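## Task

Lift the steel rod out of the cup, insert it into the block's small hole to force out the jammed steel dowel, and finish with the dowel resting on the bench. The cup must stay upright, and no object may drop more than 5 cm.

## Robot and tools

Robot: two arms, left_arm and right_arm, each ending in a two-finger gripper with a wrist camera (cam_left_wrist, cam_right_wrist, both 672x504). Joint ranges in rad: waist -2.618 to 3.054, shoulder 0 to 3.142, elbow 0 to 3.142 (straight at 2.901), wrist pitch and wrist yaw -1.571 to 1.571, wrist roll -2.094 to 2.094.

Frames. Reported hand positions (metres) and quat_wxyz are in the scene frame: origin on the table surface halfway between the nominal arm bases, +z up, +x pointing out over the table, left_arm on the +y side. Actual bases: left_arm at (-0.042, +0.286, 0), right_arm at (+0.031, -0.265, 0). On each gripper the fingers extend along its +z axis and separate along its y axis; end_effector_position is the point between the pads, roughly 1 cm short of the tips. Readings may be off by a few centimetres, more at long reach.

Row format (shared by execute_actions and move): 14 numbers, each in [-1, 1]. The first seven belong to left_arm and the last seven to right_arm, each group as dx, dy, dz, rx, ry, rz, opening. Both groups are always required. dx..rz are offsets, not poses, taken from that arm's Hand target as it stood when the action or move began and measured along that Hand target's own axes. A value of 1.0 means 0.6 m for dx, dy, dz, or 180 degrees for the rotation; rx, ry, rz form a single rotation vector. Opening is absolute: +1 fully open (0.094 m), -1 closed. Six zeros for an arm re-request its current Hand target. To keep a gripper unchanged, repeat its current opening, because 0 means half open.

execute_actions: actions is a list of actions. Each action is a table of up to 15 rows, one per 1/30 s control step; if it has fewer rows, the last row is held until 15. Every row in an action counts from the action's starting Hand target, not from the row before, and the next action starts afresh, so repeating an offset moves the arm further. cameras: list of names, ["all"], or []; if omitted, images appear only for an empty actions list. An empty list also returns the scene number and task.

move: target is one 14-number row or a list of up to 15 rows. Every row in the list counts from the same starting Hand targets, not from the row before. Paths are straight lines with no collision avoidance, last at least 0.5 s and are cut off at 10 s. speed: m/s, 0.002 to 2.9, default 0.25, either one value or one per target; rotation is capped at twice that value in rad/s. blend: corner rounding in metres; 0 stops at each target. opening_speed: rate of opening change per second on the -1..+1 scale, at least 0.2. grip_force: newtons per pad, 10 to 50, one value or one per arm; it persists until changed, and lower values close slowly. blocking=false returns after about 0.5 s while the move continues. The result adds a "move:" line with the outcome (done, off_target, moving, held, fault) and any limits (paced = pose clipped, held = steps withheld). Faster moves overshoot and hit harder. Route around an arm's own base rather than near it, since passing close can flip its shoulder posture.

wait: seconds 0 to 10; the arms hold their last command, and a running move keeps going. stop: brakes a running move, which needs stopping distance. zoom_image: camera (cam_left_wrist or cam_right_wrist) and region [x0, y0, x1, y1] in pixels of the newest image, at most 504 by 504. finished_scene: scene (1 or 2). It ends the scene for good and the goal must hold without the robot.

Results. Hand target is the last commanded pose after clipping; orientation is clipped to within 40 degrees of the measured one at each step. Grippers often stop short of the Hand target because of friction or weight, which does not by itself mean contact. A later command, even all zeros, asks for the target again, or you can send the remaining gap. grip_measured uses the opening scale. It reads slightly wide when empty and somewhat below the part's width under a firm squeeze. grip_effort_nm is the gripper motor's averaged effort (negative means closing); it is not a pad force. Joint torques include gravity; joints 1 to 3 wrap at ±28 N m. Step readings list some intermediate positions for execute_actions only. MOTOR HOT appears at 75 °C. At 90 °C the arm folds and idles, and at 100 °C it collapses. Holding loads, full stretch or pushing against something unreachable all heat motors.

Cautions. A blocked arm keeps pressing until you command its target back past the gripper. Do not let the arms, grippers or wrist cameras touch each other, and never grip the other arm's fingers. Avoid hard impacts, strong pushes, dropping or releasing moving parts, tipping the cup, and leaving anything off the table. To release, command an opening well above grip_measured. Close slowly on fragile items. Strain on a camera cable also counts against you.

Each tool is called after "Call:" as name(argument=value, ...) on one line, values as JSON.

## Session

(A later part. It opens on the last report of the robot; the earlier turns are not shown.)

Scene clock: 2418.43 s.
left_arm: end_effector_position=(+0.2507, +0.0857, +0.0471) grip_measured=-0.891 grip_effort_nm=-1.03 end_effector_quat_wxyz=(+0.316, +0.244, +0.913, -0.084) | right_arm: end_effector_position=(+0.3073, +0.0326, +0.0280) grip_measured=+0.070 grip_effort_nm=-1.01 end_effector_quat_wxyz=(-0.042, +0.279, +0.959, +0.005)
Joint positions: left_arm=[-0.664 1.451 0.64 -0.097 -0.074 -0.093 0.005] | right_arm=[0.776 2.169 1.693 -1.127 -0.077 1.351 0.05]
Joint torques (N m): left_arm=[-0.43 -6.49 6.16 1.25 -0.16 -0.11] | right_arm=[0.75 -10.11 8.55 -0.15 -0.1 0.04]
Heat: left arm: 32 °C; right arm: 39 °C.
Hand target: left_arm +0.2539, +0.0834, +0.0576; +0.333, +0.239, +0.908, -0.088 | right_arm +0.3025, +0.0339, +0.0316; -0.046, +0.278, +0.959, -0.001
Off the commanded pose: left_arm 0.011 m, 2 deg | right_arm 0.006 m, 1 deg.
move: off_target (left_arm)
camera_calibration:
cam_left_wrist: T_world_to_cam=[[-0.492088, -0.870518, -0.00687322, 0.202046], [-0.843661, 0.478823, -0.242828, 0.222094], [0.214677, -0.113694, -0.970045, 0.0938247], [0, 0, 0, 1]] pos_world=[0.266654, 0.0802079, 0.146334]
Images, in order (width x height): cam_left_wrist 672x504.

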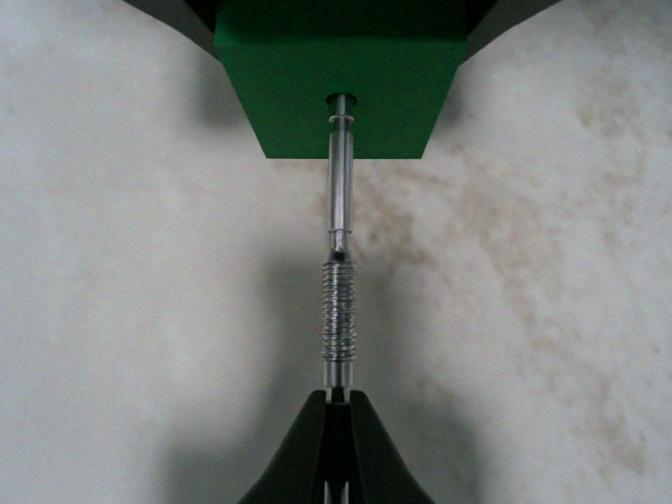

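Call:
move(target=[0,0,0,0,0,0,-1,0.0133,-0.0006,0.0012,0,0,0,-1], speed=0.03, cameras=["all"])

Call:
zoom_image(camera="cam_left_wrist", region=[270, 60, 410, 180])

Scene clock: 2428.93 s.
left_arm: end_effector_position=(+0.2501, +0.0862, +0.0465) grip_measured=-0.891 grip_effort_nm=-1.03 end_effector_quat_wxyz=(+0.314, +0.244, +0.914, -0.084) | right_arm: end_effector_position=(+0.3030, +0.0365, +0.0280) grip_measured=+0.070 grip_effort_nm=-1.01 end_effector_quat_wxyz=(-0.041, +0.280, +0.959, +0.004)
Joint positions: left_arm=[-0.664 1.451 0.64 -0.101 -0.074 -0.094 0.005] | right_arm=[0.791 2.169 1.693 -1.127 -0.075 1.367 0.05]
Joint torques (N m): left_arm=[-0.36 -6.61 6.13 1.23 -0.16 -0.1] | right_arm=[1.03 -10.7 7.43 -0.08 -0.12 0.02]
Heat: left arm: 32 °C; right arm: 38 °C.
Hand target: left_arm +0.2539, +0.0834, +0.0576; +0.333, +0.239, +0.908, -0.088 | right_arm +0.2956, +0.0379, +0.0316; -0.046, +0.278, +0.959, -0.001
Off the commanded pose: left_arm 0.012 m, 2 deg | right_arm 0.008 m, 1 deg.
move: off_target (left_arm)
camera_calibration:
cam_left_wrist: T_world_to_cam=[[-0.491415, -0.870896, -0.00713654, 0.202179], [-0.844808, 0.478655, -0.239141, 0.221381], [0.211683, -0.111489, -0.970959, 0.0940863], [0, 0, 0, 1]] pos_world=[0.266462, 0.0806014, 0.145738]
cam_right_wrist: T_world_to_cam=[[-0.537314, -0.843208, -0.0171207, 0.197982], [-0.728319, 0.453676, 0.513546, 0.228248], [-0.425259, 0.288405, -0.857891, 0.233714], [0, 0, 0, 1]] pos_world=[0.372005, -0.00401501, 0.0866745]

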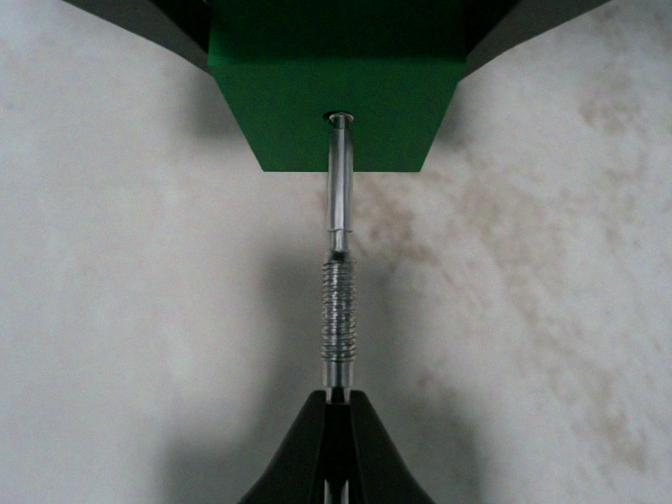

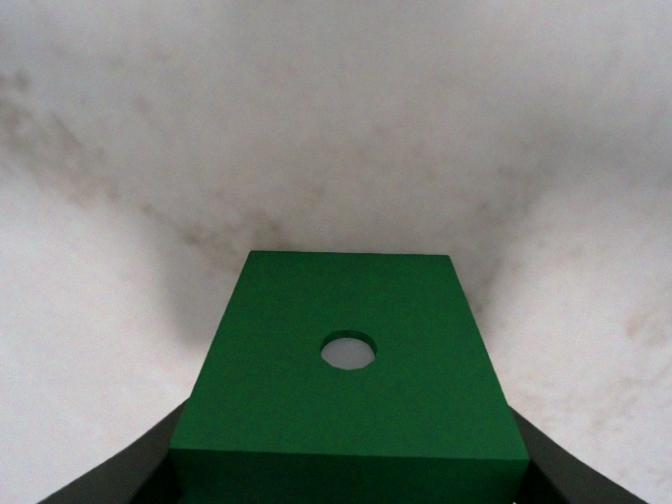

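Scaled by 3.600 from the camera's 672x504 image, which has a finer 960x720 frame.

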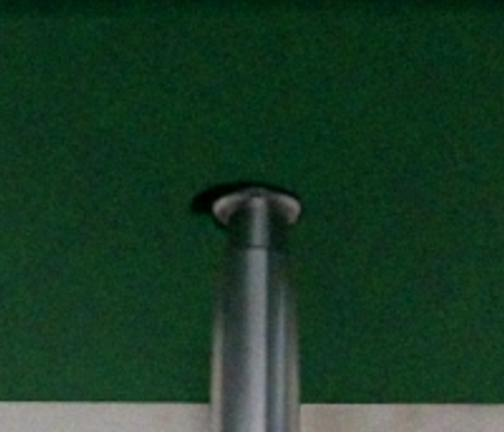

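Call:
move(target=[0,0,0,0,0,0,-1,0.0117,-0.0005,0.001,0.004,0,0,-1], speed=0.03, cameras=["all"])

Call:
zoom_image(camera="cam_left_wrist", region=[270, 60, 410, 180])

Scene clock: 2441.00 s.
left_arm: end_effector_position=(+0.2492, +0.0870, +0.0456) grip_measured=-0.891 grip_effort_nm=-1.03 end_effector_quat_wxyz=(+0.312, +0.245, +0.915, -0.082) | right_arm: end_effector_position=(+0.3015, +0.0373, +0.0280) grip_measured=+0.070 grip_effort_nm=-1.01 end_effector_quat_wxyz=(-0.035, +0.284, +0.958, -0.001)
Joint positions: left_arm=[-0.664 1.451 0.64 -0.107 -0.074 -0.094 0.005] | right_arm=[0.801 2.169 1.694 -1.129 -0.062 1.385 0.05]
Joint torques (N m): left_arm=[-0.4 -6.6 6.09 1.31 -0.17 -0.11] | right_arm=[1.66 -10.29 8.09 -0.21 -0.26 0.07]
Heat: left arm: 32 °C; right arm: 38 °C.
Hand target: left_arm +0.2538, +0.0835, +0.0576; +0.333, +0.239, +0.908, -0.088 | right_arm +0.2894, +0.0415, +0.0316; -0.048, +0.278, +0.959, -0.007
Off the commanded pose: left_arm 0.013 m, 3 deg | right_arm 0.013 m, 2 deg.
move: off_target (left_arm, right_arm)
camera_calibration:
cam_left_wrist: T_world_to_cam=[[-0.491236, -0.870987, -0.00829659, 0.202397], [-0.846022, 0.479378, -0.23333, 0.219949], [0.207204, -0.107601, -0.972362, 0.0942528], [0, 0, 0, 1]] pos_world=[0.265977, 0.0809884, 0.144648]
cam_right_wrist: T_world_to_cam=[[-0.543543, -0.839298, -0.0118273, 0.199435], [-0.729028, 0.465054, 0.502238, 0.226827], [-0.416027, 0.281611, -0.864648, 0.230586], [0, 0, 0, 1]] pos_world=[0.369695, -0.00303702, 0.0878135]

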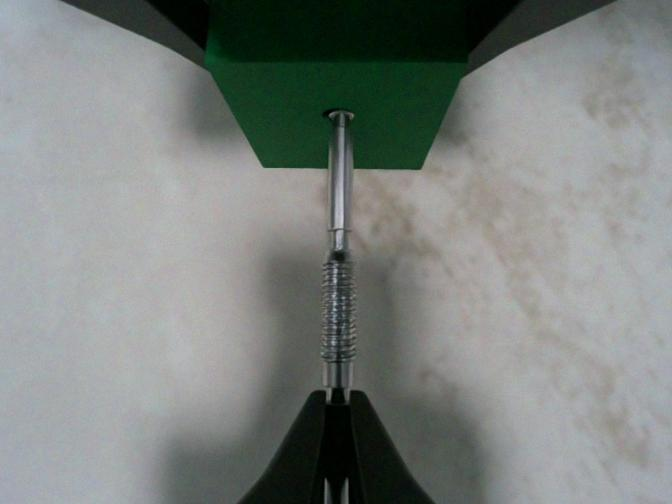

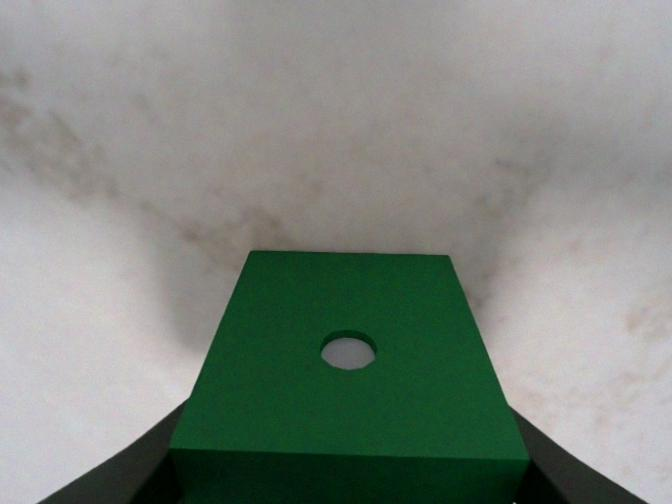

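Scaled by 3.600 from the camera's 672x504 image, which has a finer 960x720 frame.

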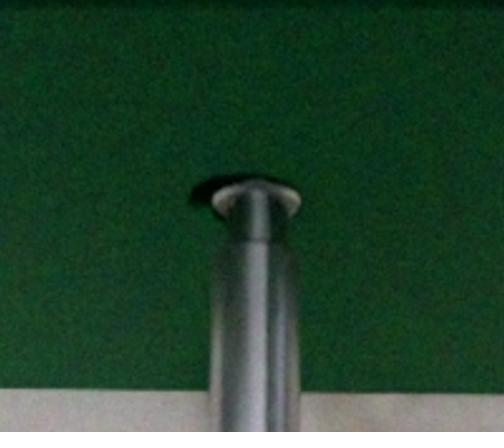

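Call:
move(target=[-0.0212,-0.0007,0.0136,0,0,0,-1,0.0083,-0.0004,0.0007,0,0,0,-1], speed=0.03, cameras=["all"])

Call:
zoom_image(camera="cam_left_wrist", region=[270, 60, 410, 180])

Scene clock: 2457.63 s.
left_arm: end_effector_position=(+0.2485, +0.0876, +0.0416) grip_measured=-0.891 grip_effort_nm=-1.03 end_effector_quat_wxyz=(+0.303, +0.246, +0.917, -0.079) | right_arm: end_effector_position=(+0.3002, +0.0383, +0.0279) grip_measured=+0.070 grip_effort_nm=-1.01 end_effector_quat_wxyz=(-0.031, +0.286, +0.958, -0.003)
Joint positions: left_arm=[-0.664 1.466 0.647 -0.118 -0.075 -0.094 0.005] | right_arm=[0.809 2.169 1.694 -1.129 -0.053 1.397 0.05]
Joint torques (N m): left_arm=[-0.01 -4.01 9.89 1.33 -0.11 -0.06] | right_arm=[1.95 -10.61 7.5 -0.17 -0.36 0.09]
Heat: left arm: 32 °C; right arm: 38 °C.
Hand target: left_arm +0.2667, +0.0758, +0.0597; +0.333, +0.239, +0.908, -0.088 | right_arm +0.2851, +0.0439, +0.0316; -0.048, +0.278, +0.959, -0.007
Off the commanded pose: left_arm 0.028 m, 4 deg | right_arm 0.017 m, 2 deg.
move: off_target (left_arm, right_arm)
camera_calibration:
cam_left_wrist: T_world_to_cam=[[-0.490956, -0.871111, -0.0112564, 0.20261], [-0.849549, 0.481585, -0.215273, 0.21805], [0.192947, -0.0961267, -0.976489, 0.0932459], [0, 0, 0, 1]] pos_world=[0.266725, 0.0804495, 0.140274]
cam_right_wrist: T_world_to_cam=[[-0.546761, -0.837239, -0.0091759, 0.200356], [-0.729993, 0.471299, 0.494962, 0.225631], [-0.410077, 0.277324, -0.868866, 0.228089], [0, 0, 0, 1]] pos_world=[0.36779, -0.00184833, 0.0883386]

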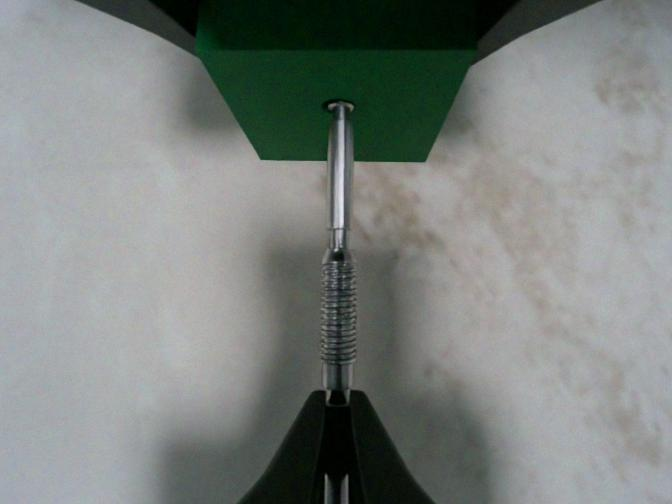

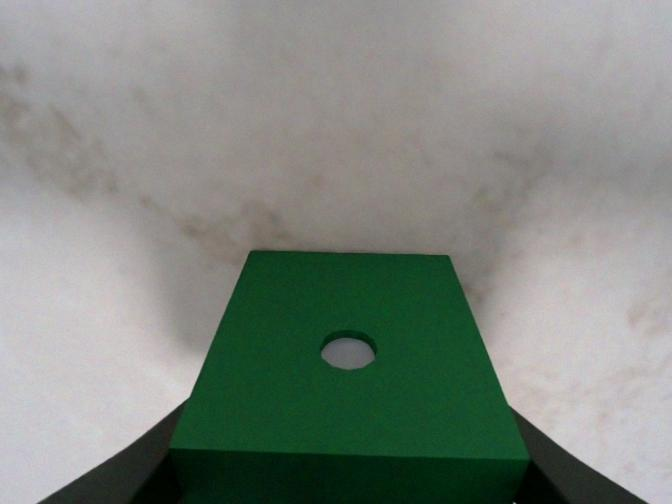

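Scaled by 3.600 from the camera's 672x504 image, which has a finer 960x720 frame.

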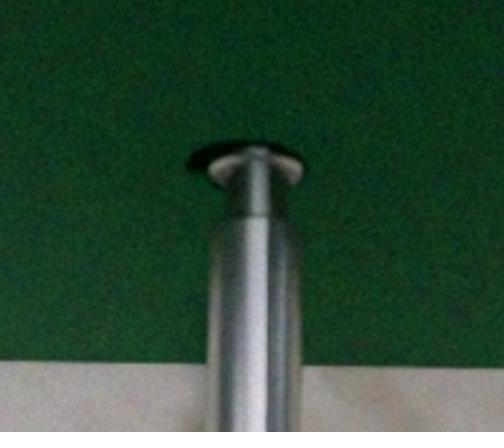

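Call:
move(target=[-0.0065,0,-0.0076,0,0,0,-1,0,0,0,0,0,0,-1], speed=0.02, cameras=["cam_left_wrist"])

Scene clock: 2465.77 s.
left_arm: end_effector_position=(+0.2483, +0.0878, +0.0431) grip_measured=-0.891 grip_effort_nm=-1.04 end_effector_quat_wxyz=(+0.298, +0.246, +0.919, -0.077) | right_arm: end_effector_position=(+0.3000, +0.0384, +0.0279) grip_measured=+0.070 grip_effort_nm=-1.01 end_effector_quat_wxyz=(-0.031, +0.286, +0.958, -0.003)
Joint positions: left_arm=[-0.664 1.466 0.662 -0.144 -0.075 -0.094 0.005] | right_arm=[0.81 2.169 1.694 -1.129 -0.053 1.398 0.05]
Joint torques (N m): left_arm=[-0.03 -5.15 9.91 1.29 -0.14 -0.06] | right_arm=[1.94 -10.61 7.5 -0.17 -0.36 0.03]
Heat: left arm: 32 °C; right arm: 38 °C.
Hand target: left_arm +0.2667, +0.0757, +0.0657; +0.333, +0.239, +0.908, -0.088 | right_arm +0.2851, +0.0440, +0.0316; -0.048, +0.278, +0.959, -0.007
Off the commanded pose: left_arm 0.031 m, 4 deg | right_arm 0.016 m, 2 deg.
move: off_target (left_arm, right_arm)
camera_calibration:
cam_left_wrist: T_world_to_cam=[[-0.491098, -0.871011, -0.0127593, 0.202772], [-0.851438, 0.483054, -0.204236, 0.218051], [0.184055, -0.0894359, -0.978839, 0.0966126], [0, 0, 0, 1]] pos_world=[0.267456, 0.0799263, 0.141689]
Images, in order (width x height): cam_left_wrist 672x504.

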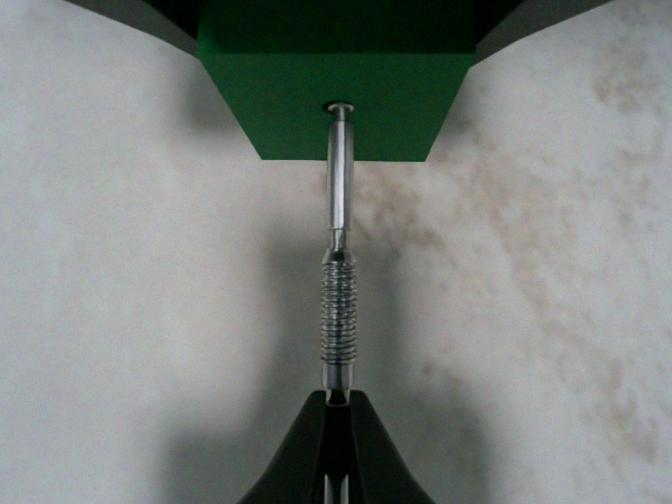

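Call:
move(target=[-0.0054,0,-0.0064,0,0,0,-1,0,0,0,0,0,0,-1], speed=0.02, cameras=["cam_left_wrist"])

Call:
zoom_image(camera="cam_left_wrist", region=[250, 60, 430, 400])

Scene clock: 2471.83 s.
left_arm: end_effector_position=(+0.2468, +0.0889, +0.0423) grip_measured=-0.891 grip_effort_nm=-1.03 end_effector_quat_wxyz=(+0.293, +0.247, +0.921, -0.075) | right_arm: end_effector_position=(+0.2988, +0.0394, +0.0279) grip_measured=+0.070 grip_effort_nm=-1.01 end_effector_quat_wxyz=(-0.032, +0.284, +0.958, -0.003)
Joint positions: left_arm=[-0.664 1.466 0.666 -0.161 -0.075 -0.094 0.005] | right_arm=[0.814 2.169 1.694 -1.13 -0.054 1.398 0.05]
Joint torques (N m): left_arm=[-0.08 -4.66 6.12 1.1 -0.04 -0.03] | right_arm=[1.63 -10.59 7.5 -0.16 -0.35 0.04]
Heat: left arm: 32 °C; right arm: 38 °C.
Hand target: left_arm +0.2477, +0.0882, +0.0430; +0.296, +0.247, +0.920, -0.076 (not the last commanded pose) | right_arm +0.2851, +0.0439, +0.0316; -0.048, +0.278, +0.959, -0.007
Off the commanded pose: left_arm 0.037 m, 5 deg | right_arm 0.015 m, 2 deg.
move: held (left_arm; a check stopped the path), off_target (right_arm); limits=held
pose unreachable (left arm): on one or more control steps of this call, first in action 0 (counted from 0), this arm could not follow its commanded pose, so it was not sent that pose on those steps. It may still have moved: this result reports where it is.
cause: moving toward the commanded pose would bring a part of the arm too close to another arm (this arm's wrist camera and the right arm's wrist (the part past joint 5), along the way the arms are being sent, or toward where that arm still pushes).
pose unreachable (right arm): on one or more control steps of this call, first in action 0 (counted from 0), this arm could not follow its commanded pose, so it was not sent that pose on those steps. It may still have moved: this result reports where it is.
cause: moving toward the commanded pose would bring a part of the arm too close to another arm (this arm's wrist (the part past joint 5) and the left arm's wrist camera, along the way the arms are being sent, or toward where that arm still pushes).
camera_calibration:
cam_left_wrist: T_world_to_cam=[[-0.491202, -0.870929, -0.0142494, 0.203123], [-0.853391, 0.484459, -0.192415, 0.215844], [0.174483, -0.0823544, -0.98121, 0.0979179], [0, 0, 0, 1]] pos_world=[0.266889, 0.0804018, 0.140504]
Images, in order (width x height): cam_left_wrist 672x504.

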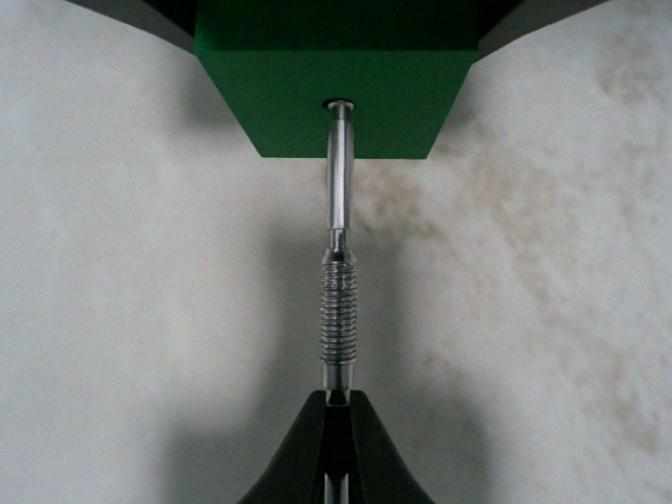

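Scaled by 1.482 from the camera's 672x504 image, which has a finer 960x720 frame.

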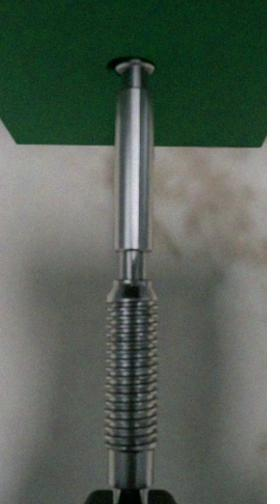

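Call:
move(target=[0,0,0,0,0,0,-1,-0.0237,0.0061,0.004,0,0,0,-1], speed=0.04)

Call:
move(target=[0,0,0,0,0,0,-1,0,0,0,0,0,0,0.8], speed=0.04, opening_speed=0.4, cameras=["all"])

Scene clock: 2547.20 s.
left_arm: end_effector_position=(+0.2467, +0.0890, +0.0422) grip_measured=-0.891 grip_effort_nm=-1.03 end_effector_quat_wxyz=(+0.293, +0.247, +0.921, -0.075) | right_arm: end_effector_position=(+0.2998, +0.0393, +0.0284) grip_measured=+0.070 grip_effort_nm=-1.01 end_effector_quat_wxyz=(-0.039, +0.281, +0.959, -0.001)
Joint positions: left_arm=[-0.664 1.466 0.666 -0.161 -0.075 -0.094 0.005] | right_arm=[0.805 2.174 1.703 -1.137 -0.069 1.382 0.05]
Joint torques (N m): left_arm=[-0.09 -4.56 6.13 1.13 -0.06 -0.01] | right_arm=[-0.2 -8.99 9.24 -0.13 -0.17 -0.12]
Heat: left arm: 32 °C; right arm: 38 °C.
Hand target: left_arm +0.2477, +0.0883, +0.0430; +0.295, +0.247, +0.920, -0.076 | right_arm +0.2988, +0.0395, +0.0279; -0.048, +0.278, +0.959, -0.007
Off the commanded pose: left_arm 0.001 m, 0 deg | right_arm 0.001 m, 1 deg.
move: done

Scene clock: 2551.90 s.
left_arm: end_effector_position=(+0.2467, +0.0890, +0.0422) grip_measured=-0.891 grip_effort_nm=-1.03 end_effector_quat_wxyz=(+0.293, +0.247, +0.921, -0.075) | right_arm: end_effector_position=(+0.2970, +0.0375, +0.0273) grip_measured=+0.798 grip_effort_nm=0.13 end_effector_quat_wxyz=(-0.045, +0.280, +0.959, -0.007)
Joint positions: left_arm=[-0.664 1.466 0.666 -0.161 -0.075 -0.094 0.005] | right_arm=[0.805 2.177 1.703 -1.149 -0.073 1.38 0.084]
Joint torques (N m): left_arm=[-0.01 -4.68 6.11 1.1 -0.07 -0.02] | right_arm=[-0.2 -9.2 9.22 -0.04 -0.11 -0.11]
Heat: left arm: 32 °C; right arm: 39 °C.
Hand target: left_arm +0.2477, +0.0883, +0.0430; +0.295, +0.247, +0.920, -0.076 | right_arm +0.2988, +0.0394, +0.0278; -0.048, +0.278, +0.959, -0.007
Off the commanded pose: left_arm 0.001 m, 0 deg | right_arm 0.003 m, 0 deg.
move: done
camera_calibration:
cam_left_wrist: T_world_to_cam=[[-0.491221, -0.870916, -0.0143681, 0.203094], [-0.853442, 0.484533, -0.192002, 0.21571], [0.17418, -0.0820532, -0.981289, 0.0980037], [0, 0, 0, 1]] pos_world=[0.26679, 0.0804007, 0.140505]
cam_right_wrist: T_world_to_cam=[[-0.53697, -0.843588, 0.00485129, 0.19479], [-0.721661, 0.462323, 0.515231, 0.221378], [-0.436885, 0.273162, -0.857038, 0.234263], [0, 0, 0, 1]] pos_world=[0.366702, -0.00201772, 0.0857662]

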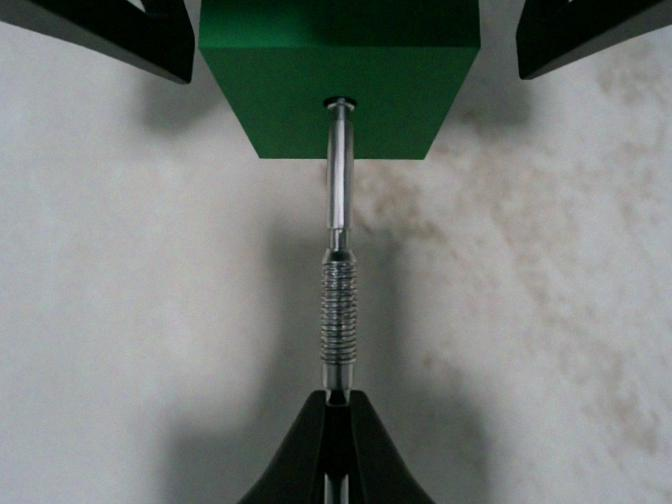

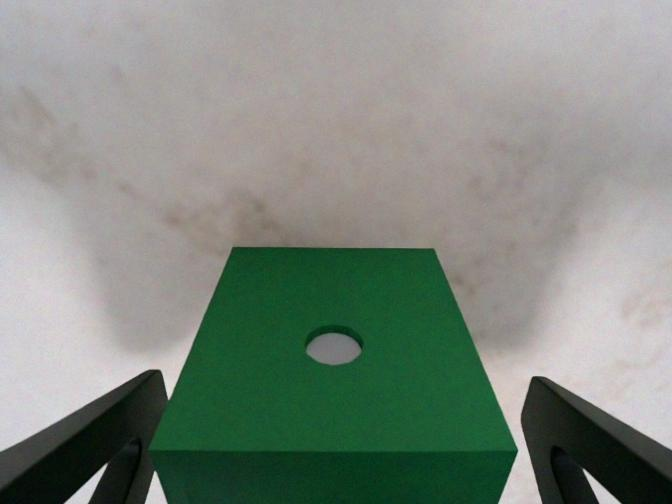

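Call:
move(target=[0,0,0,0,0,0,-1,0.0004,0.004,-0.005,-0.0123,0.122,0,0.8], speed=0.12, cameras=["all"])

Scene clock: 2573.07 s.
left_arm: end_effector_position=(+0.2467, +0.0890, +0.0422) grip_measured=-0.891 grip_effort_nm=-1.03 end_effector_quat_wxyz=(+0.293, +0.247, +0.921, -0.075) | right_arm: end_effector_position=(+0.2984, +0.0386, +0.0293) grip_measured=+0.798 grip_effort_nm=0.13 end_effector_quat_wxyz=(-0.218, +0.277, +0.934, +0.061)
Joint positions: left_arm=[-0.664 1.466 0.666 -0.161 -0.075 -0.094 0.005] | right_arm=[0.651 2.278 1.801 -1.262 -0.427 1.2 0.084]
Joint torques (N m): left_arm=[0.01 -4.67 6.08 1.12 -0.07 -0.01] | right_arm=[-0.23 -9.69 9.2 -0.29 -0.4 -0.08]
Heat: left arm: 32 °C; right arm: 41 °C.
Hand target: left_arm +0.2477, +0.0883, +0.0430; +0.295, +0.247, +0.920, -0.076 | right_arm +0.3001, +0.0416, +0.0308; -0.225, +0.275, +0.933, +0.065
Off the commanded pose: left_arm 0.001 m, 0 deg | right_arm 0.004 m, 1 deg.
move: done
camera_calibration:
cam_left_wrist: T_world_to_cam=[[-0.491221, -0.870916, -0.0143681, 0.203094], [-0.853442, 0.484533, -0.192002, 0.21571], [0.17418, -0.0820532, -0.981289, 0.0980037], [0, 0, 0, 1]] pos_world=[0.26679, 0.0804007, 0.140505]
cam_right_wrist: T_world_to_cam=[[-0.554273, -0.832017, -0.0230174, 0.202099], [-0.516643, 0.322232, 0.79325, 0.156924], [-0.65258, 0.451569, -0.60846, 0.286479], [0, 0, 0, 1]] pos_world=[0.380042, -0.0117819, 0.0544829]

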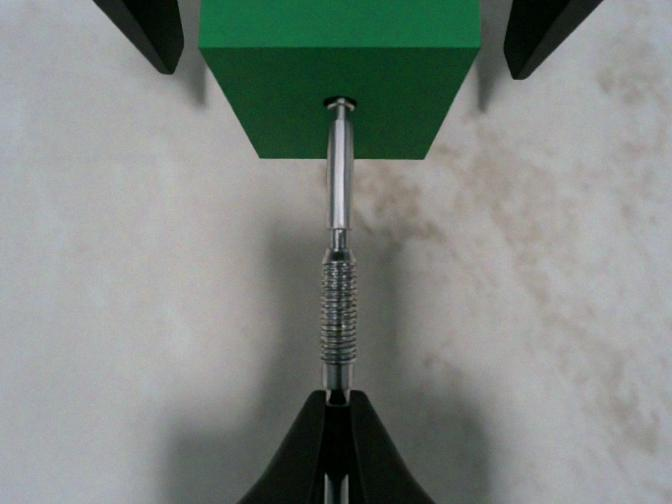

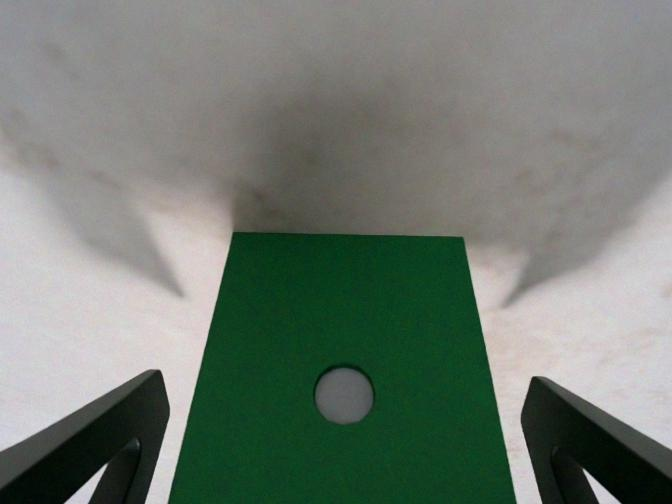

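Call:
move(target=[0,0,0,0,0,0,-1,0,0,0,0,0,0,-1], speed=0.04, opening_speed=0.5, cameras=["all"])

Scene clock: 2588.80 s.
left_arm: end_effector_position=(+0.2467, +0.0890, +0.0422) grip_measured=-0.891 grip_effort_nm=-1.03 end_effector_quat_wxyz=(+0.293, +0.247, +0.921, -0.075) | right_arm: end_effector_position=(+0.2982, +0.0387, +0.0294) grip_measured=+0.070 grip_effort_nm=-1.01 end_effector_quat_wxyz=(-0.219, +0.277, +0.934, +0.061)
Joint positions: left_arm=[-0.664 1.466 0.666 -0.161 -0.075 -0.094 0.005] | right_arm=[0.651 2.278 1.801 -1.263 -0.428 1.2 0.05]
Joint torques (N m): left_arm=[0.02 -4.63 6.12 1.11 -0.05 -0.03] | right_arm=[-0.21 -9.68 9.2 -0.27 -0.44 -0.11]
Heat: left arm: 32 °C; right arm: 41 °C.
Hand target: left_arm +0.2477, +0.0883, +0.0430; +0.295, +0.247, +0.920, -0.076 | right_arm +0.3002, +0.0416, +0.0308; -0.224, +0.275, +0.933, +0.064
Off the commanded pose: left_arm 0.001 m, 0 deg | right_arm 0.004 m, 1 deg.
move: done
camera_calibration:
cam_left_wrist: T_world_to_cam=[[-0.491221, -0.870916, -0.0143681, 0.203094], [-0.853442, 0.484533, -0.192002, 0.21571], [0.17418, -0.0820532, -0.981289, 0.0980037], [0, 0, 0, 1]] pos_world=[0.26679, 0.0804007, 0.140505]
cam_right_wrist: T_world_to_cam=[[-0.553811, -0.832319, -0.0232077, 0.201962], [-0.516393, 0.321468, 0.793723, 0.156632], [-0.65317, 0.451557, -0.607837, 0.286617], [0, 0, 0, 1]] pos_world=[0.379942, -0.0116798, 0.0545808]

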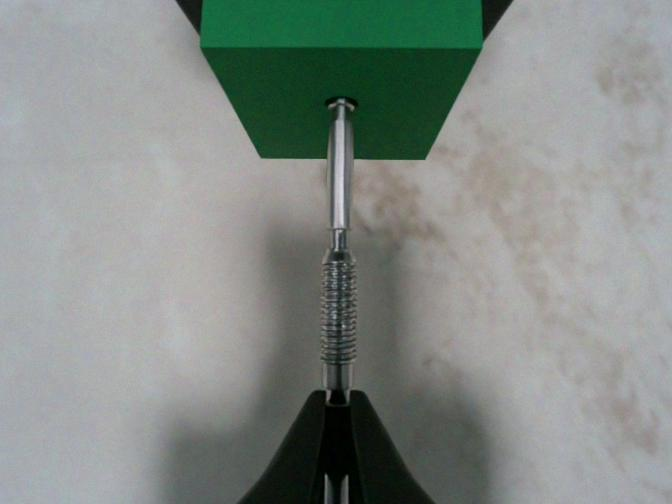

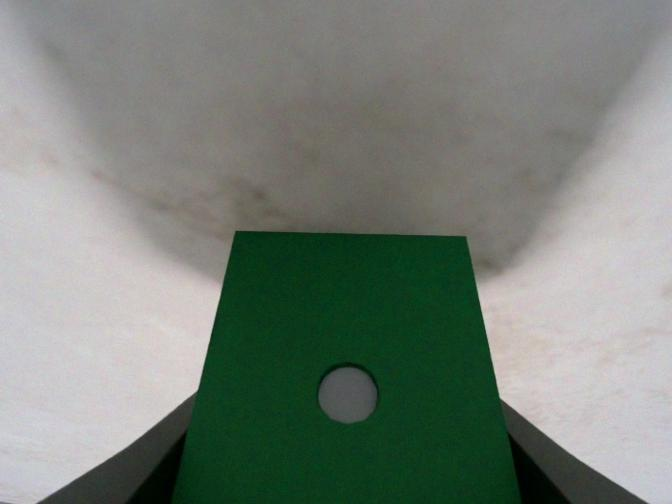

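Call:
move(target=[-0.0436,-0.0007,0.0106,0,-0.0167,0,-1,0.0149,-0.0005,0.0076,0,0,0,-1], speed=0.03, cameras=["all"])

Scene clock: 2607.67 s.
left_arm: end_effector_position=(+0.2483, +0.0878, +0.0364) grip_measured=-0.892 grip_effort_nm=-1.03 end_effector_quat_wxyz=(+0.287, +0.248, +0.922, -0.072) | right_arm: end_effector_position=(+0.2976, +0.0397, +0.0293) grip_measured=+0.070 grip_effort_nm=-1.01 end_effector_quat_wxyz=(-0.218, +0.277, +0.934, +0.061)
Joint positions: left_arm=[-0.664 1.495 0.672 -0.151 -0.075 -0.094 0.005] | right_arm=[0.654 2.278 1.801 -1.261 -0.428 1.204 0.05]
Joint torques (N m): left_arm=[0.43 -3.85 9.88 1.36 -0.07 0.09] | right_arm=[1.32 -10.95 6.68 -0.05 -0.49 0.11]
Heat: left arm: 32 °C; right arm: 42 °C.
Hand target: left_arm +0.2692, +0.0753, +0.0531; +0.320, +0.244, +0.912, -0.082 | right_arm +0.2915, +0.0469, +0.0308; -0.224, +0.275, +0.933, +0.065
Off the commanded pose: left_arm 0.029 m, 4 deg | right_arm 0.009 m, 1 deg.
move: off_target (left_arm)
camera_calibration:
cam_left_wrist: T_world_to_cam=[[-0.491394, -0.870792, -0.0159015, 0.202905], [-0.855261, 0.485917, -0.180036, 0.216361], [0.164501, -0.0748688, -0.983531, 0.0937846], [0, 0, 0, 1]] pos_world=[0.269324, 0.0785757, 0.134419]
cam_right_wrist: T_world_to_cam=[[-0.554619, -0.8318, -0.0224934, 0.202592], [-0.516335, 0.322826, 0.79321, 0.156001], [-0.652531, 0.451543, -0.608533, 0.285552], [0, 0, 0, 1]] pos_world=[0.379241, -0.0107835, 0.0545831]

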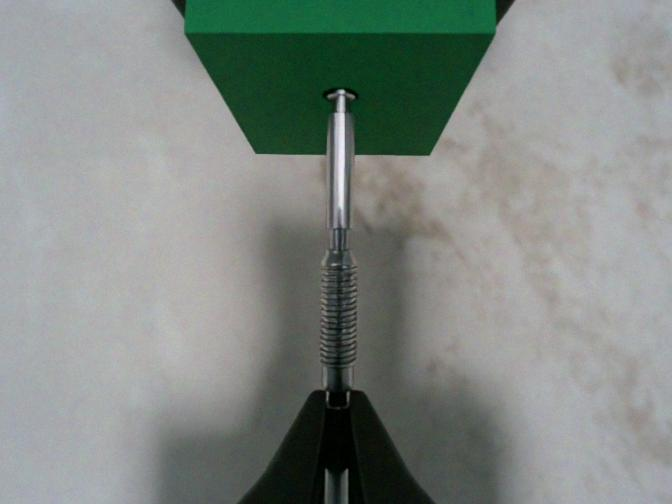

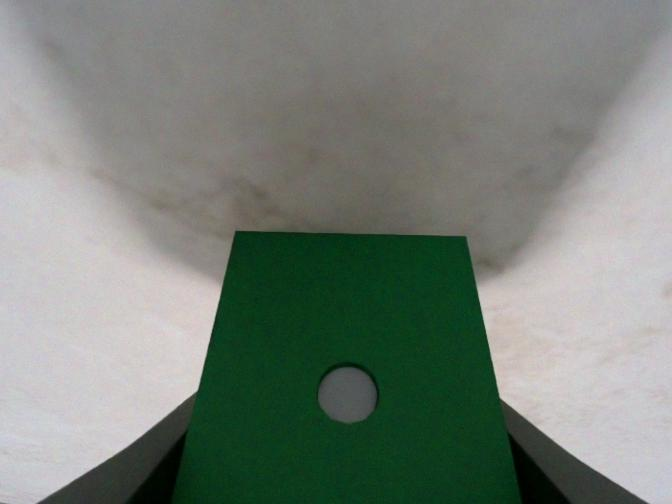

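Call:
move(target=[-0.0097,0,-0.0136,0,0,0,-1,0,0,0,0,0,0,-1], speed=0.03, cameras=["cam_left_wrist"])

Scene clock: 2620.67 s.
left_arm: end_effector_position=(+0.2479, +0.0881, +0.0386) grip_measured=-0.892 grip_effort_nm=-1.03 end_effector_quat_wxyz=(+0.280, +0.248, +0.925, -0.070) | right_arm: end_effector_position=(+0.2976, +0.0397, +0.0293) grip_measured=+0.070 grip_effort_nm=-1.01 end_effector_quat_wxyz=(-0.218, +0.278, +0.934, +0.060)
Joint positions: left_arm=[-0.664 1.495 0.693 -0.187 -0.075 -0.094 0.005] | right_arm=[0.654 2.278 1.801 -1.261 -0.428 1.205 0.05]
Joint torques (N m): left_arm=[0.38 -5.65 10.04 1.27 -0.08 0.07] | right_arm=[1.32 -10.96 6.69 -0.05 -0.49 0.09]
Heat: left arm: 33 °C; right arm: 43 °C.
Hand target: left_arm +0.2687, +0.0756, +0.0631; +0.320, +0.244, +0.912, -0.082 | right_arm +0.2915, +0.0469, +0.0308; -0.225, +0.275, +0.933, +0.065
Off the commanded pose: left_arm 0.034 m, 5 deg | right_arm 0.010 m, 1 deg.
move: off_target (left_arm)
camera_calibration:
cam_left_wrist: T_world_to_cam=[[-0.491606, -0.870634, -0.0178929, 0.203114], [-0.857411, 0.487527, -0.164817, 0.216098], [0.152219, -0.0656836, -0.986162, 0.0983474], [0, 0, 0, 1]] pos_world=[0.270166, 0.0779437, 0.136237]
Images, in order (width x height): cam_left_wrist 672x504.

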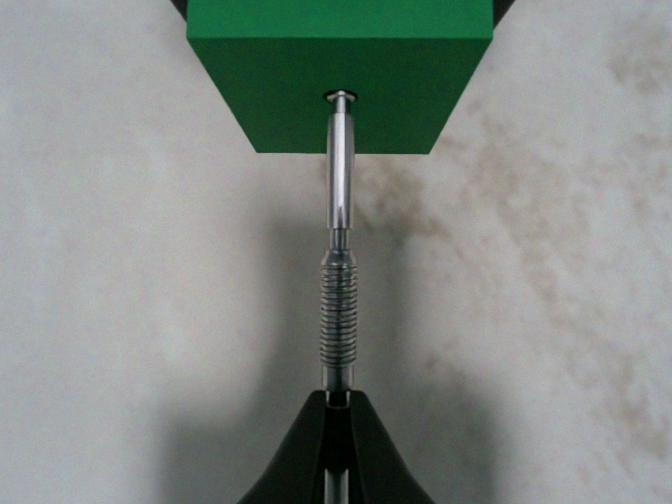

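Call:
move(target=[0,0,0,0,-0.044,0,-1,0,0,0,0,0,0,-1], speed=0.1, cameras=["cam_left_wrist"])

Scene clock: 2631.03 s.
left_arm: end_effector_position=(+0.2490, +0.0881, +0.0374) grip_measured=-0.892 grip_effort_nm=-1.03 end_effector_quat_wxyz=(+0.319, +0.243, +0.912, -0.083) | right_arm: end_effector_position=(+0.2978, +0.0396, +0.0293) grip_measured=+0.070 grip_effort_nm=-1.01 end_effector_quat_wxyz=(-0.218, +0.279, +0.933, +0.060)
Joint positions: left_arm=[-0.664 1.465 0.601 -0.039 -0.079 -0.093 0.005] | right_arm=[0.654 2.278 1.801 -1.261 -0.427 1.207 0.05]
Joint torques (N m): left_arm=[-0.32 -6.93 5.75 2.16 -0.22 0.09] | right_arm=[1.32 -10.96 6.69 -0.05 -0.5 0.07]
Heat: left arm: 34 °C; right arm: 43 °C.
Hand target: left_arm +0.2687, +0.0755, +0.0631; +0.382, +0.238, +0.888, -0.099 | right_arm +0.2915, +0.0469, +0.0308; -0.224, +0.275, +0.933, +0.065
Off the commanded pose: left_arm 0.035 m, 8 deg | right_arm 0.010 m, 1 deg.
move: off_target (left_arm)
camera_calibration:
cam_left_wrist: T_world_to_cam=[[-0.489201, -0.87211, -0.010288, 0.202845], [-0.843556, 0.476115, -0.248451, 0.217564], [0.221575, -0.112864, -0.96859, 0.0832112], [0, 0, 0, 1]] pos_world=[0.264322, 0.0827095, 0.136738]
Images, in order (width x height): cam_left_wrist 672x504.

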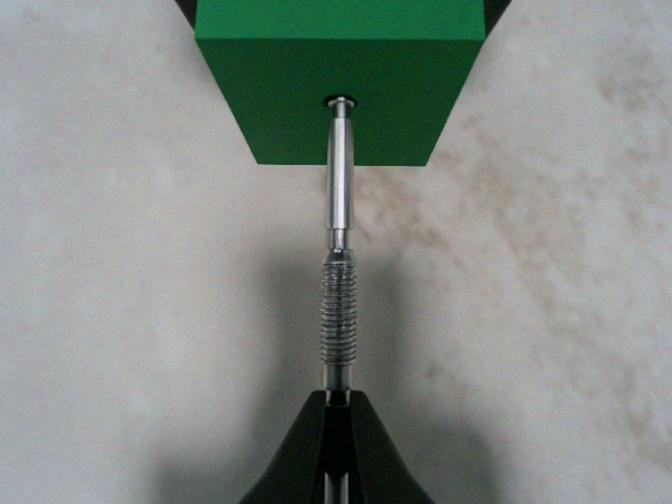

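Call:
move(target=[-0.0107,0,-0.0124,0,0,0,-1,0,0,0,0,0,0,-1], speed=0.03, cameras=["cam_left_wrist"])

Scene clock: 2636.17 s.
left_arm: end_effector_position=(+0.2483, +0.0887, +0.0412) grip_measured=-0.892 grip_effort_nm=-1.03 end_effector_quat_wxyz=(+0.321, +0.243, +0.911, -0.083) | right_arm: end_effector_position=(+0.2978, +0.0396, +0.0293) grip_measured=+0.070 grip_effort_nm=-1.01 end_effector_quat_wxyz=(-0.218, +0.279, +0.933, +0.060)
Joint positions: left_arm=[-0.664 1.449 0.601 -0.05 -0.079 -0.092 0.005] | right_arm=[0.654 2.278 1.801 -1.261 -0.427 1.207 0.05]
Joint torques (N m): left_arm=[-0.27 -7.79 7.24 1.85 -0.24 0.09] | right_arm=[1.31 -10.95 6.69 -0.05 -0.5 0.06]
Heat: left arm: 33 °C; right arm: 43 °C.
Hand target: left_arm +0.2678, +0.0760, +0.0728; +0.382, +0.238, +0.888, -0.099 | right_arm +0.2915, +0.0469, +0.0308; -0.225, +0.275, +0.933, +0.065
Off the commanded pose: left_arm 0.039 m, 8 deg | right_arm 0.010 m, 1 deg.
move: off_target (left_arm)
camera_calibration:
cam_left_wrist: T_world_to_cam=[[-0.489738, -0.871805, -0.010619, 0.203294], [-0.842026, 0.476099, -0.253619, 0.217485], [0.226162, -0.115266, -0.967246, 0.086138], [0, 0, 0, 1]] pos_world=[0.263208, 0.0836169, 0.140634]
Images, in order (width x height): cam_left_wrist 672x504.

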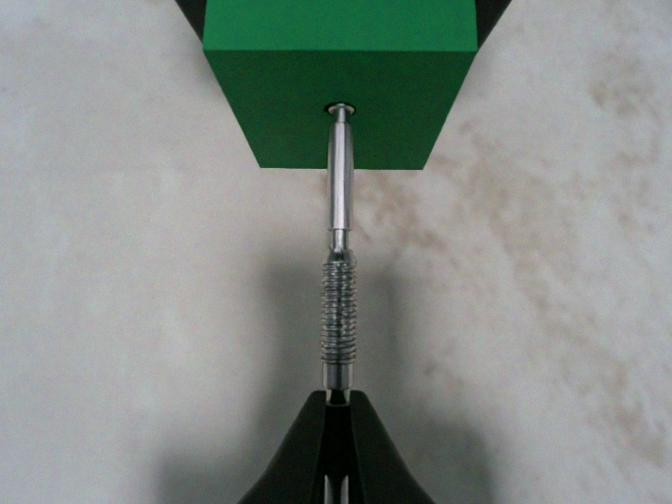

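Call:
move(target=[-0.0107,0,-0.0124,0,0,0,-1,0,0,0,0,0,0,-1], speed=0.03, cameras=["cam_left_wrist"])

Scene clock: 2639.60 s.
left_arm: end_effector_position=(+0.2471, +0.0896, +0.0487) grip_measured=-0.892 grip_effort_nm=-1.03 end_effector_quat_wxyz=(+0.327, +0.243, +0.909, -0.086) | right_arm: end_effector_position=(+0.2978, +0.0396, +0.0293) grip_measured=+0.070 grip_effort_nm=-1.01 end_effector_quat_wxyz=(-0.218, +0.279, +0.933, +0.060)
Joint positions: left_arm=[-0.664 1.416 0.601 -0.07 -0.079 -0.092 0.005] | right_arm=[0.654 2.278 1.801 -1.261 -0.427 1.208 0.05]
Joint torques (N m): left_arm=[-0.5 -7.39 8.98 1.58 -0.2 0.08] | right_arm=[1.31 -10.96 6.69 -0.05 -0.5 0.06]
Heat: left arm: 33 °C; right arm: 44 °C.
Hand target: left_arm +0.2669, +0.0764, +0.0826; +0.382, +0.238, +0.888, -0.099 | right_arm +0.2915, +0.0469, +0.0308; -0.225, +0.275, +0.933, +0.065
Off the commanded pose: left_arm 0.041 m, 7 deg | right_arm 0.010 m, 1 deg.
move: off_target (left_arm)
camera_calibration:
cam_left_wrist: T_world_to_cam=[[-0.489624, -0.871886, -0.00911557, 0.203452], [-0.83949, 0.474206, -0.265302, 0.218013], [0.235636, -0.122246, -0.964122, 0.0919203], [0, 0, 0, 1]] pos_world=[0.260975, 0.0852409, 0.148316]
Images, in order (width x height): cam_left_wrist 672x504.

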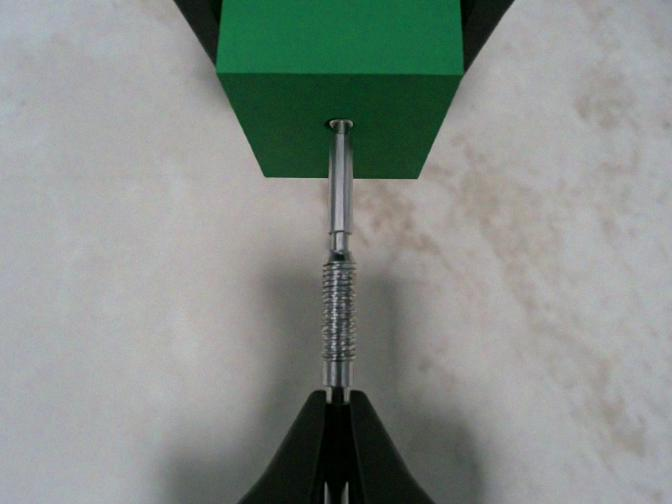

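Call:
move(target=[-0.0138,-0.0004,0.0145,0,0,0,-1,0,0,0,0,0,0,-1], speed=0.03, cameras=["all"])

Scene clock: 2650.17 s.
left_arm: end_effector_position=(+0.2467, +0.0899, +0.0499) grip_measured=-0.892 grip_effort_nm=-1.03 end_effector_quat_wxyz=(+0.323, +0.244, +0.910, -0.084) | right_arm: end_effector_position=(+0.2974, +0.0401, +0.0293) grip_measured=+0.070 grip_effort_nm=-1.01 end_effector_quat_wxyz=(-0.218, +0.278, +0.934, +0.060)
Joint positions: left_arm=[-0.664 1.414 0.611 -0.09 -0.079 -0.091 0.005] | right_arm=[0.656 2.278 1.801 -1.26 -0.427 1.208 0.05]
Joint torques (N m): left_arm=[-0.01 -4.21 11.25 1.77 -0.2 0.09] | right_arm=[1.2 -10.96 6.69 -0.05 -0.5 0.06]
Heat: left arm: 33 °C; right arm: 44 °C.
Hand target: left_arm +0.2772, +0.0702, +0.0825; +0.382, +0.238, +0.888, -0.099 | right_arm +0.2916, +0.0469, +0.0308; -0.224, +0.275, +0.933, +0.065
Off the commanded pose: left_arm 0.049 m, 7 deg | right_arm 0.009 m, 1 deg.
move: off_target (left_arm)
camera_calibration:
cam_left_wrist: T_world_to_cam=[[-0.490718, -0.871248, -0.0111175, 0.203823], [-0.840484, 0.476678, -0.257612, 0.217523], [0.229743, -0.117071, -0.966185, 0.0942145], [0, 0, 0, 1]] pos_world=[0.261199, 0.0849214, 0.149331]
cam_right_wrist: T_world_to_cam=[[-0.556142, -0.830813, -0.0213603, 0.203195], [-0.515848, 0.324927, 0.792669, 0.155615], [-0.651619, 0.451855, -0.609278, 0.284921], [0, 0, 0, 1]] pos_world=[0.378939, -0.0104897, 0.0545854]

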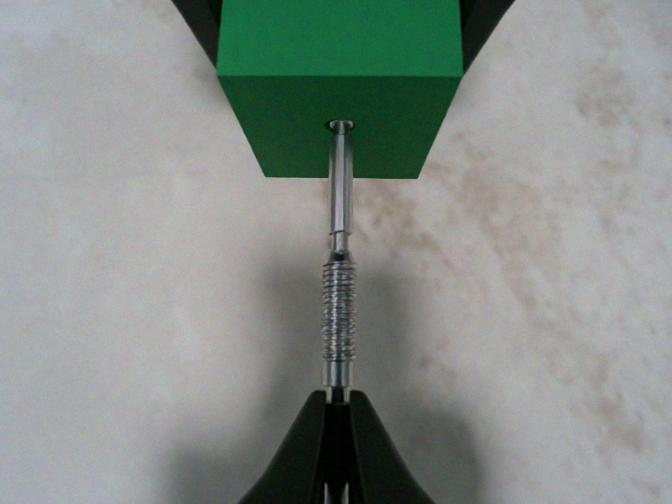

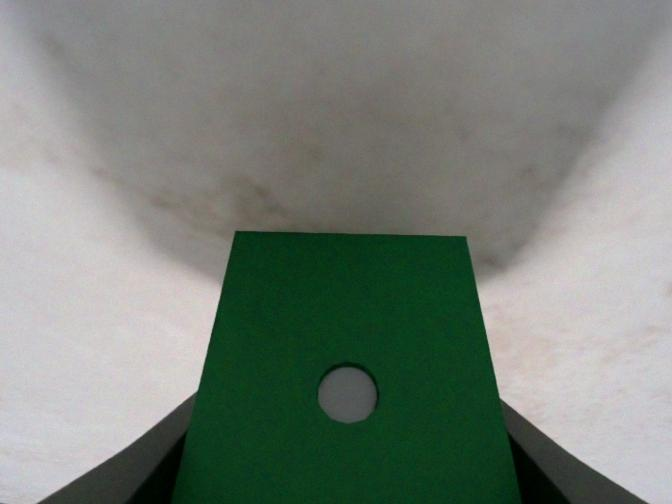

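Call:
move(target=[-0.0173,-0.0005,0.0181,0,-0.033,0,-1,0.0149,-0.0005,0.0076,0,0,0,-1], speed=0.05, cameras=["all"])

Scene clock: 2667.20 s.
left_arm: end_effector_position=(+0.2503, +0.0890, +0.0484) grip_measured=-0.892 grip_effort_nm=-1.03 end_effector_quat_wxyz=(+0.328, +0.245, +0.909, -0.081) | right_arm: end_effector_position=(+0.2998, +0.0408, +0.0290) grip_measured=+0.070 grip_effort_nm=-1.01 end_effector_quat_wxyz=(-0.210, +0.287, +0.932, +0.062)
Joint positions: left_arm=[-0.664 1.43 0.611 -0.067 -0.087 -0.084 0.005] | right_arm=[0.657 2.271 1.794 -1.242 -0.418 1.231 0.05]
Joint torques (N m): left_arm=[-0.09 -4.49 7.25 3.02 -0.18 0.12] | right_arm=[2.85 -11.73 5.03 0.01 -0.6 0.02]
Heat: left arm: 35 °C; right arm: 44 °C.
Hand target: left_arm +0.2901, +0.0625, +0.0826; +0.427, +0.233, +0.867, -0.111 | right_arm +0.2829, +0.0521, +0.0308; -0.224, +0.275, +0.933, +0.065
Off the commanded pose: left_arm 0.059 m, 13 deg | right_arm 0.020 m, 2 deg.
move: off_target (left_arm, right_arm)
camera_calibration:
cam_left_wrist: T_world_to_cam=[[-0.490704, -0.871096, -0.0200472, 0.205129], [-0.837334, 0.477799, -0.26567, 0.220072], [0.241002, -0.113579, -0.963856, 0.088676], [0, 0, 0, 1]] pos_world=[0.26356, 0.0836091, 0.14805]
cam_right_wrist: T_world_to_cam=[[-0.571059, -0.82053, -0.0249509, 0.209325], [-0.520293, 0.338261, 0.78414, 0.15793], [-0.63497, 0.460772, -0.620083, 0.280995], [0, 0, 0, 1]] pos_world=[0.38013, -0.0111389, 0.0556234]

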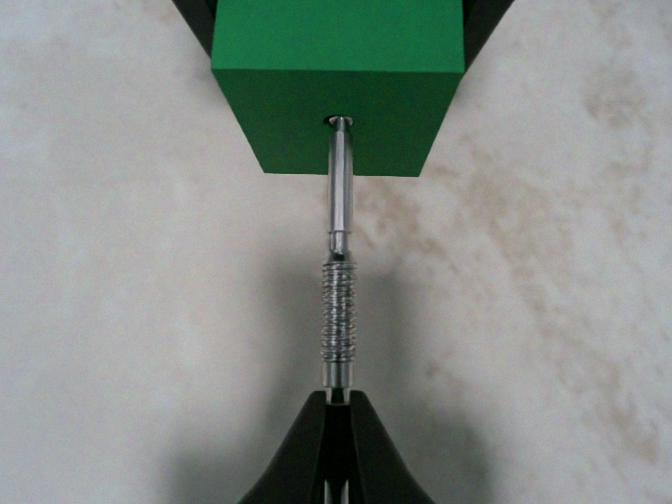

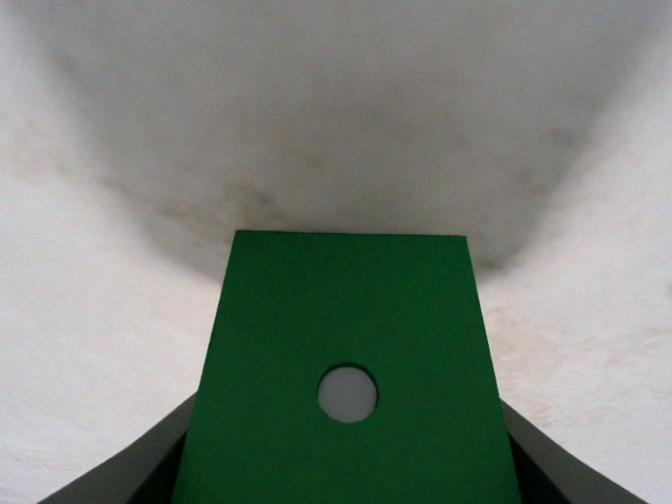

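Call:
move(target=[-0.0115,-0.0004,0.0121,0,-0.033,0,-1,0.0223,-0.0008,0.0113,0,0,0,-1], speed=0.05, cameras=["all"])

Scene clock: 2679.40 s.
left_arm: end_effector_position=(+0.2515, +0.0897, +0.0392) grip_measured=-0.892 grip_effort_nm=-1.03 end_effector_quat_wxyz=(+0.353, +0.244, +0.899, -0.086) | right_arm: end_effector_position=(+0.2986, +0.0412, +0.0296) grip_measured=+0.070 grip_effort_nm=-1.01 end_effector_quat_wxyz=(-0.189, +0.294, +0.935, +0.058)
Joint positions: left_arm=[-0.664 1.444 0.534 0.078 -0.094 -0.075 0.005] | right_arm=[0.675 2.242 1.762 -1.209 -0.381 1.27 0.05]
Joint torques (N m): left_arm=[-0.24 -4.48 7.79 3.39 -0.23 0.1] | right_arm=[3.99 -11.06 4.71 -0.02 -1.11 0]
Heat: left arm: 34 °C; right arm: 43 °C.
Hand target: left_arm +0.2985, +0.0573, +0.0835; +0.471, +0.227, +0.843, -0.123 | right_arm +0.2700, +0.0597, +0.0308; -0.224, +0.275, +0.933, +0.064
Off the commanded pose: left_arm 0.072 m, 16 deg | right_arm 0.034 m, 5 deg.
move: off_target (left_arm, right_arm)
camera_calibration:
cam_left_wrist: T_world_to_cam=[[-0.491235, -0.870687, -0.0243278, 0.206405], [-0.822021, 0.472652, -0.317618, 0.216946], [0.288045, -0.136027, -0.947907, 0.0691751], [0, 0, 0, 1]] pos_world=[0.259802, 0.0865845, 0.139499]
cam_right_wrist: T_world_to_cam=[[-0.580467, -0.813804, -0.0279328, 0.211583], [-0.544614, 0.362501, 0.7563, 0.163789], [-0.605354, 0.45422, -0.653629, 0.272797], [0, 0, 0, 1]] pos_world=[0.377157, -0.0110963, 0.0603443]

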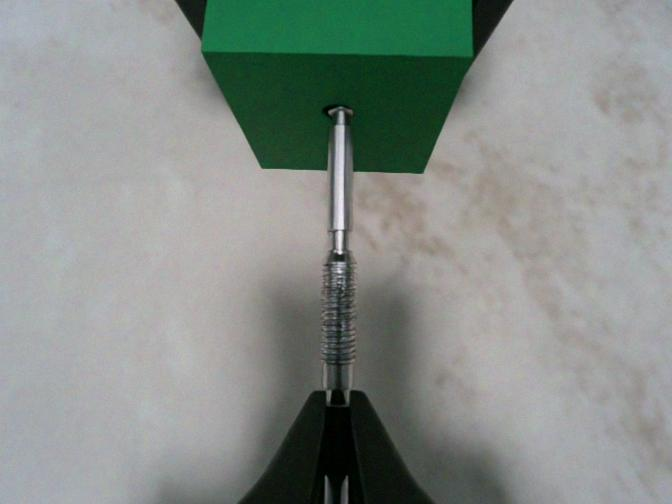

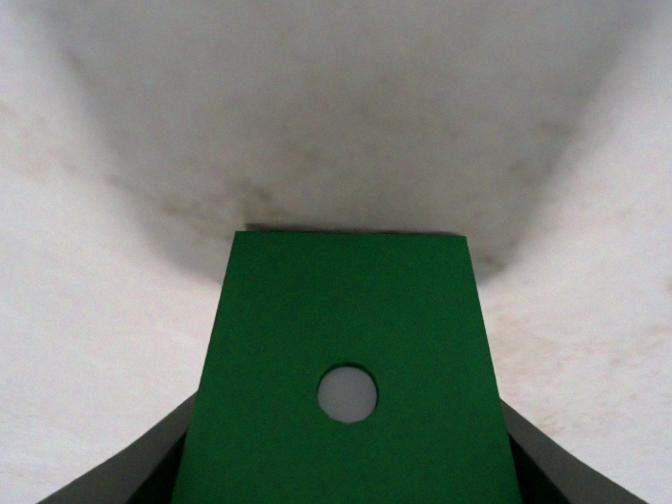

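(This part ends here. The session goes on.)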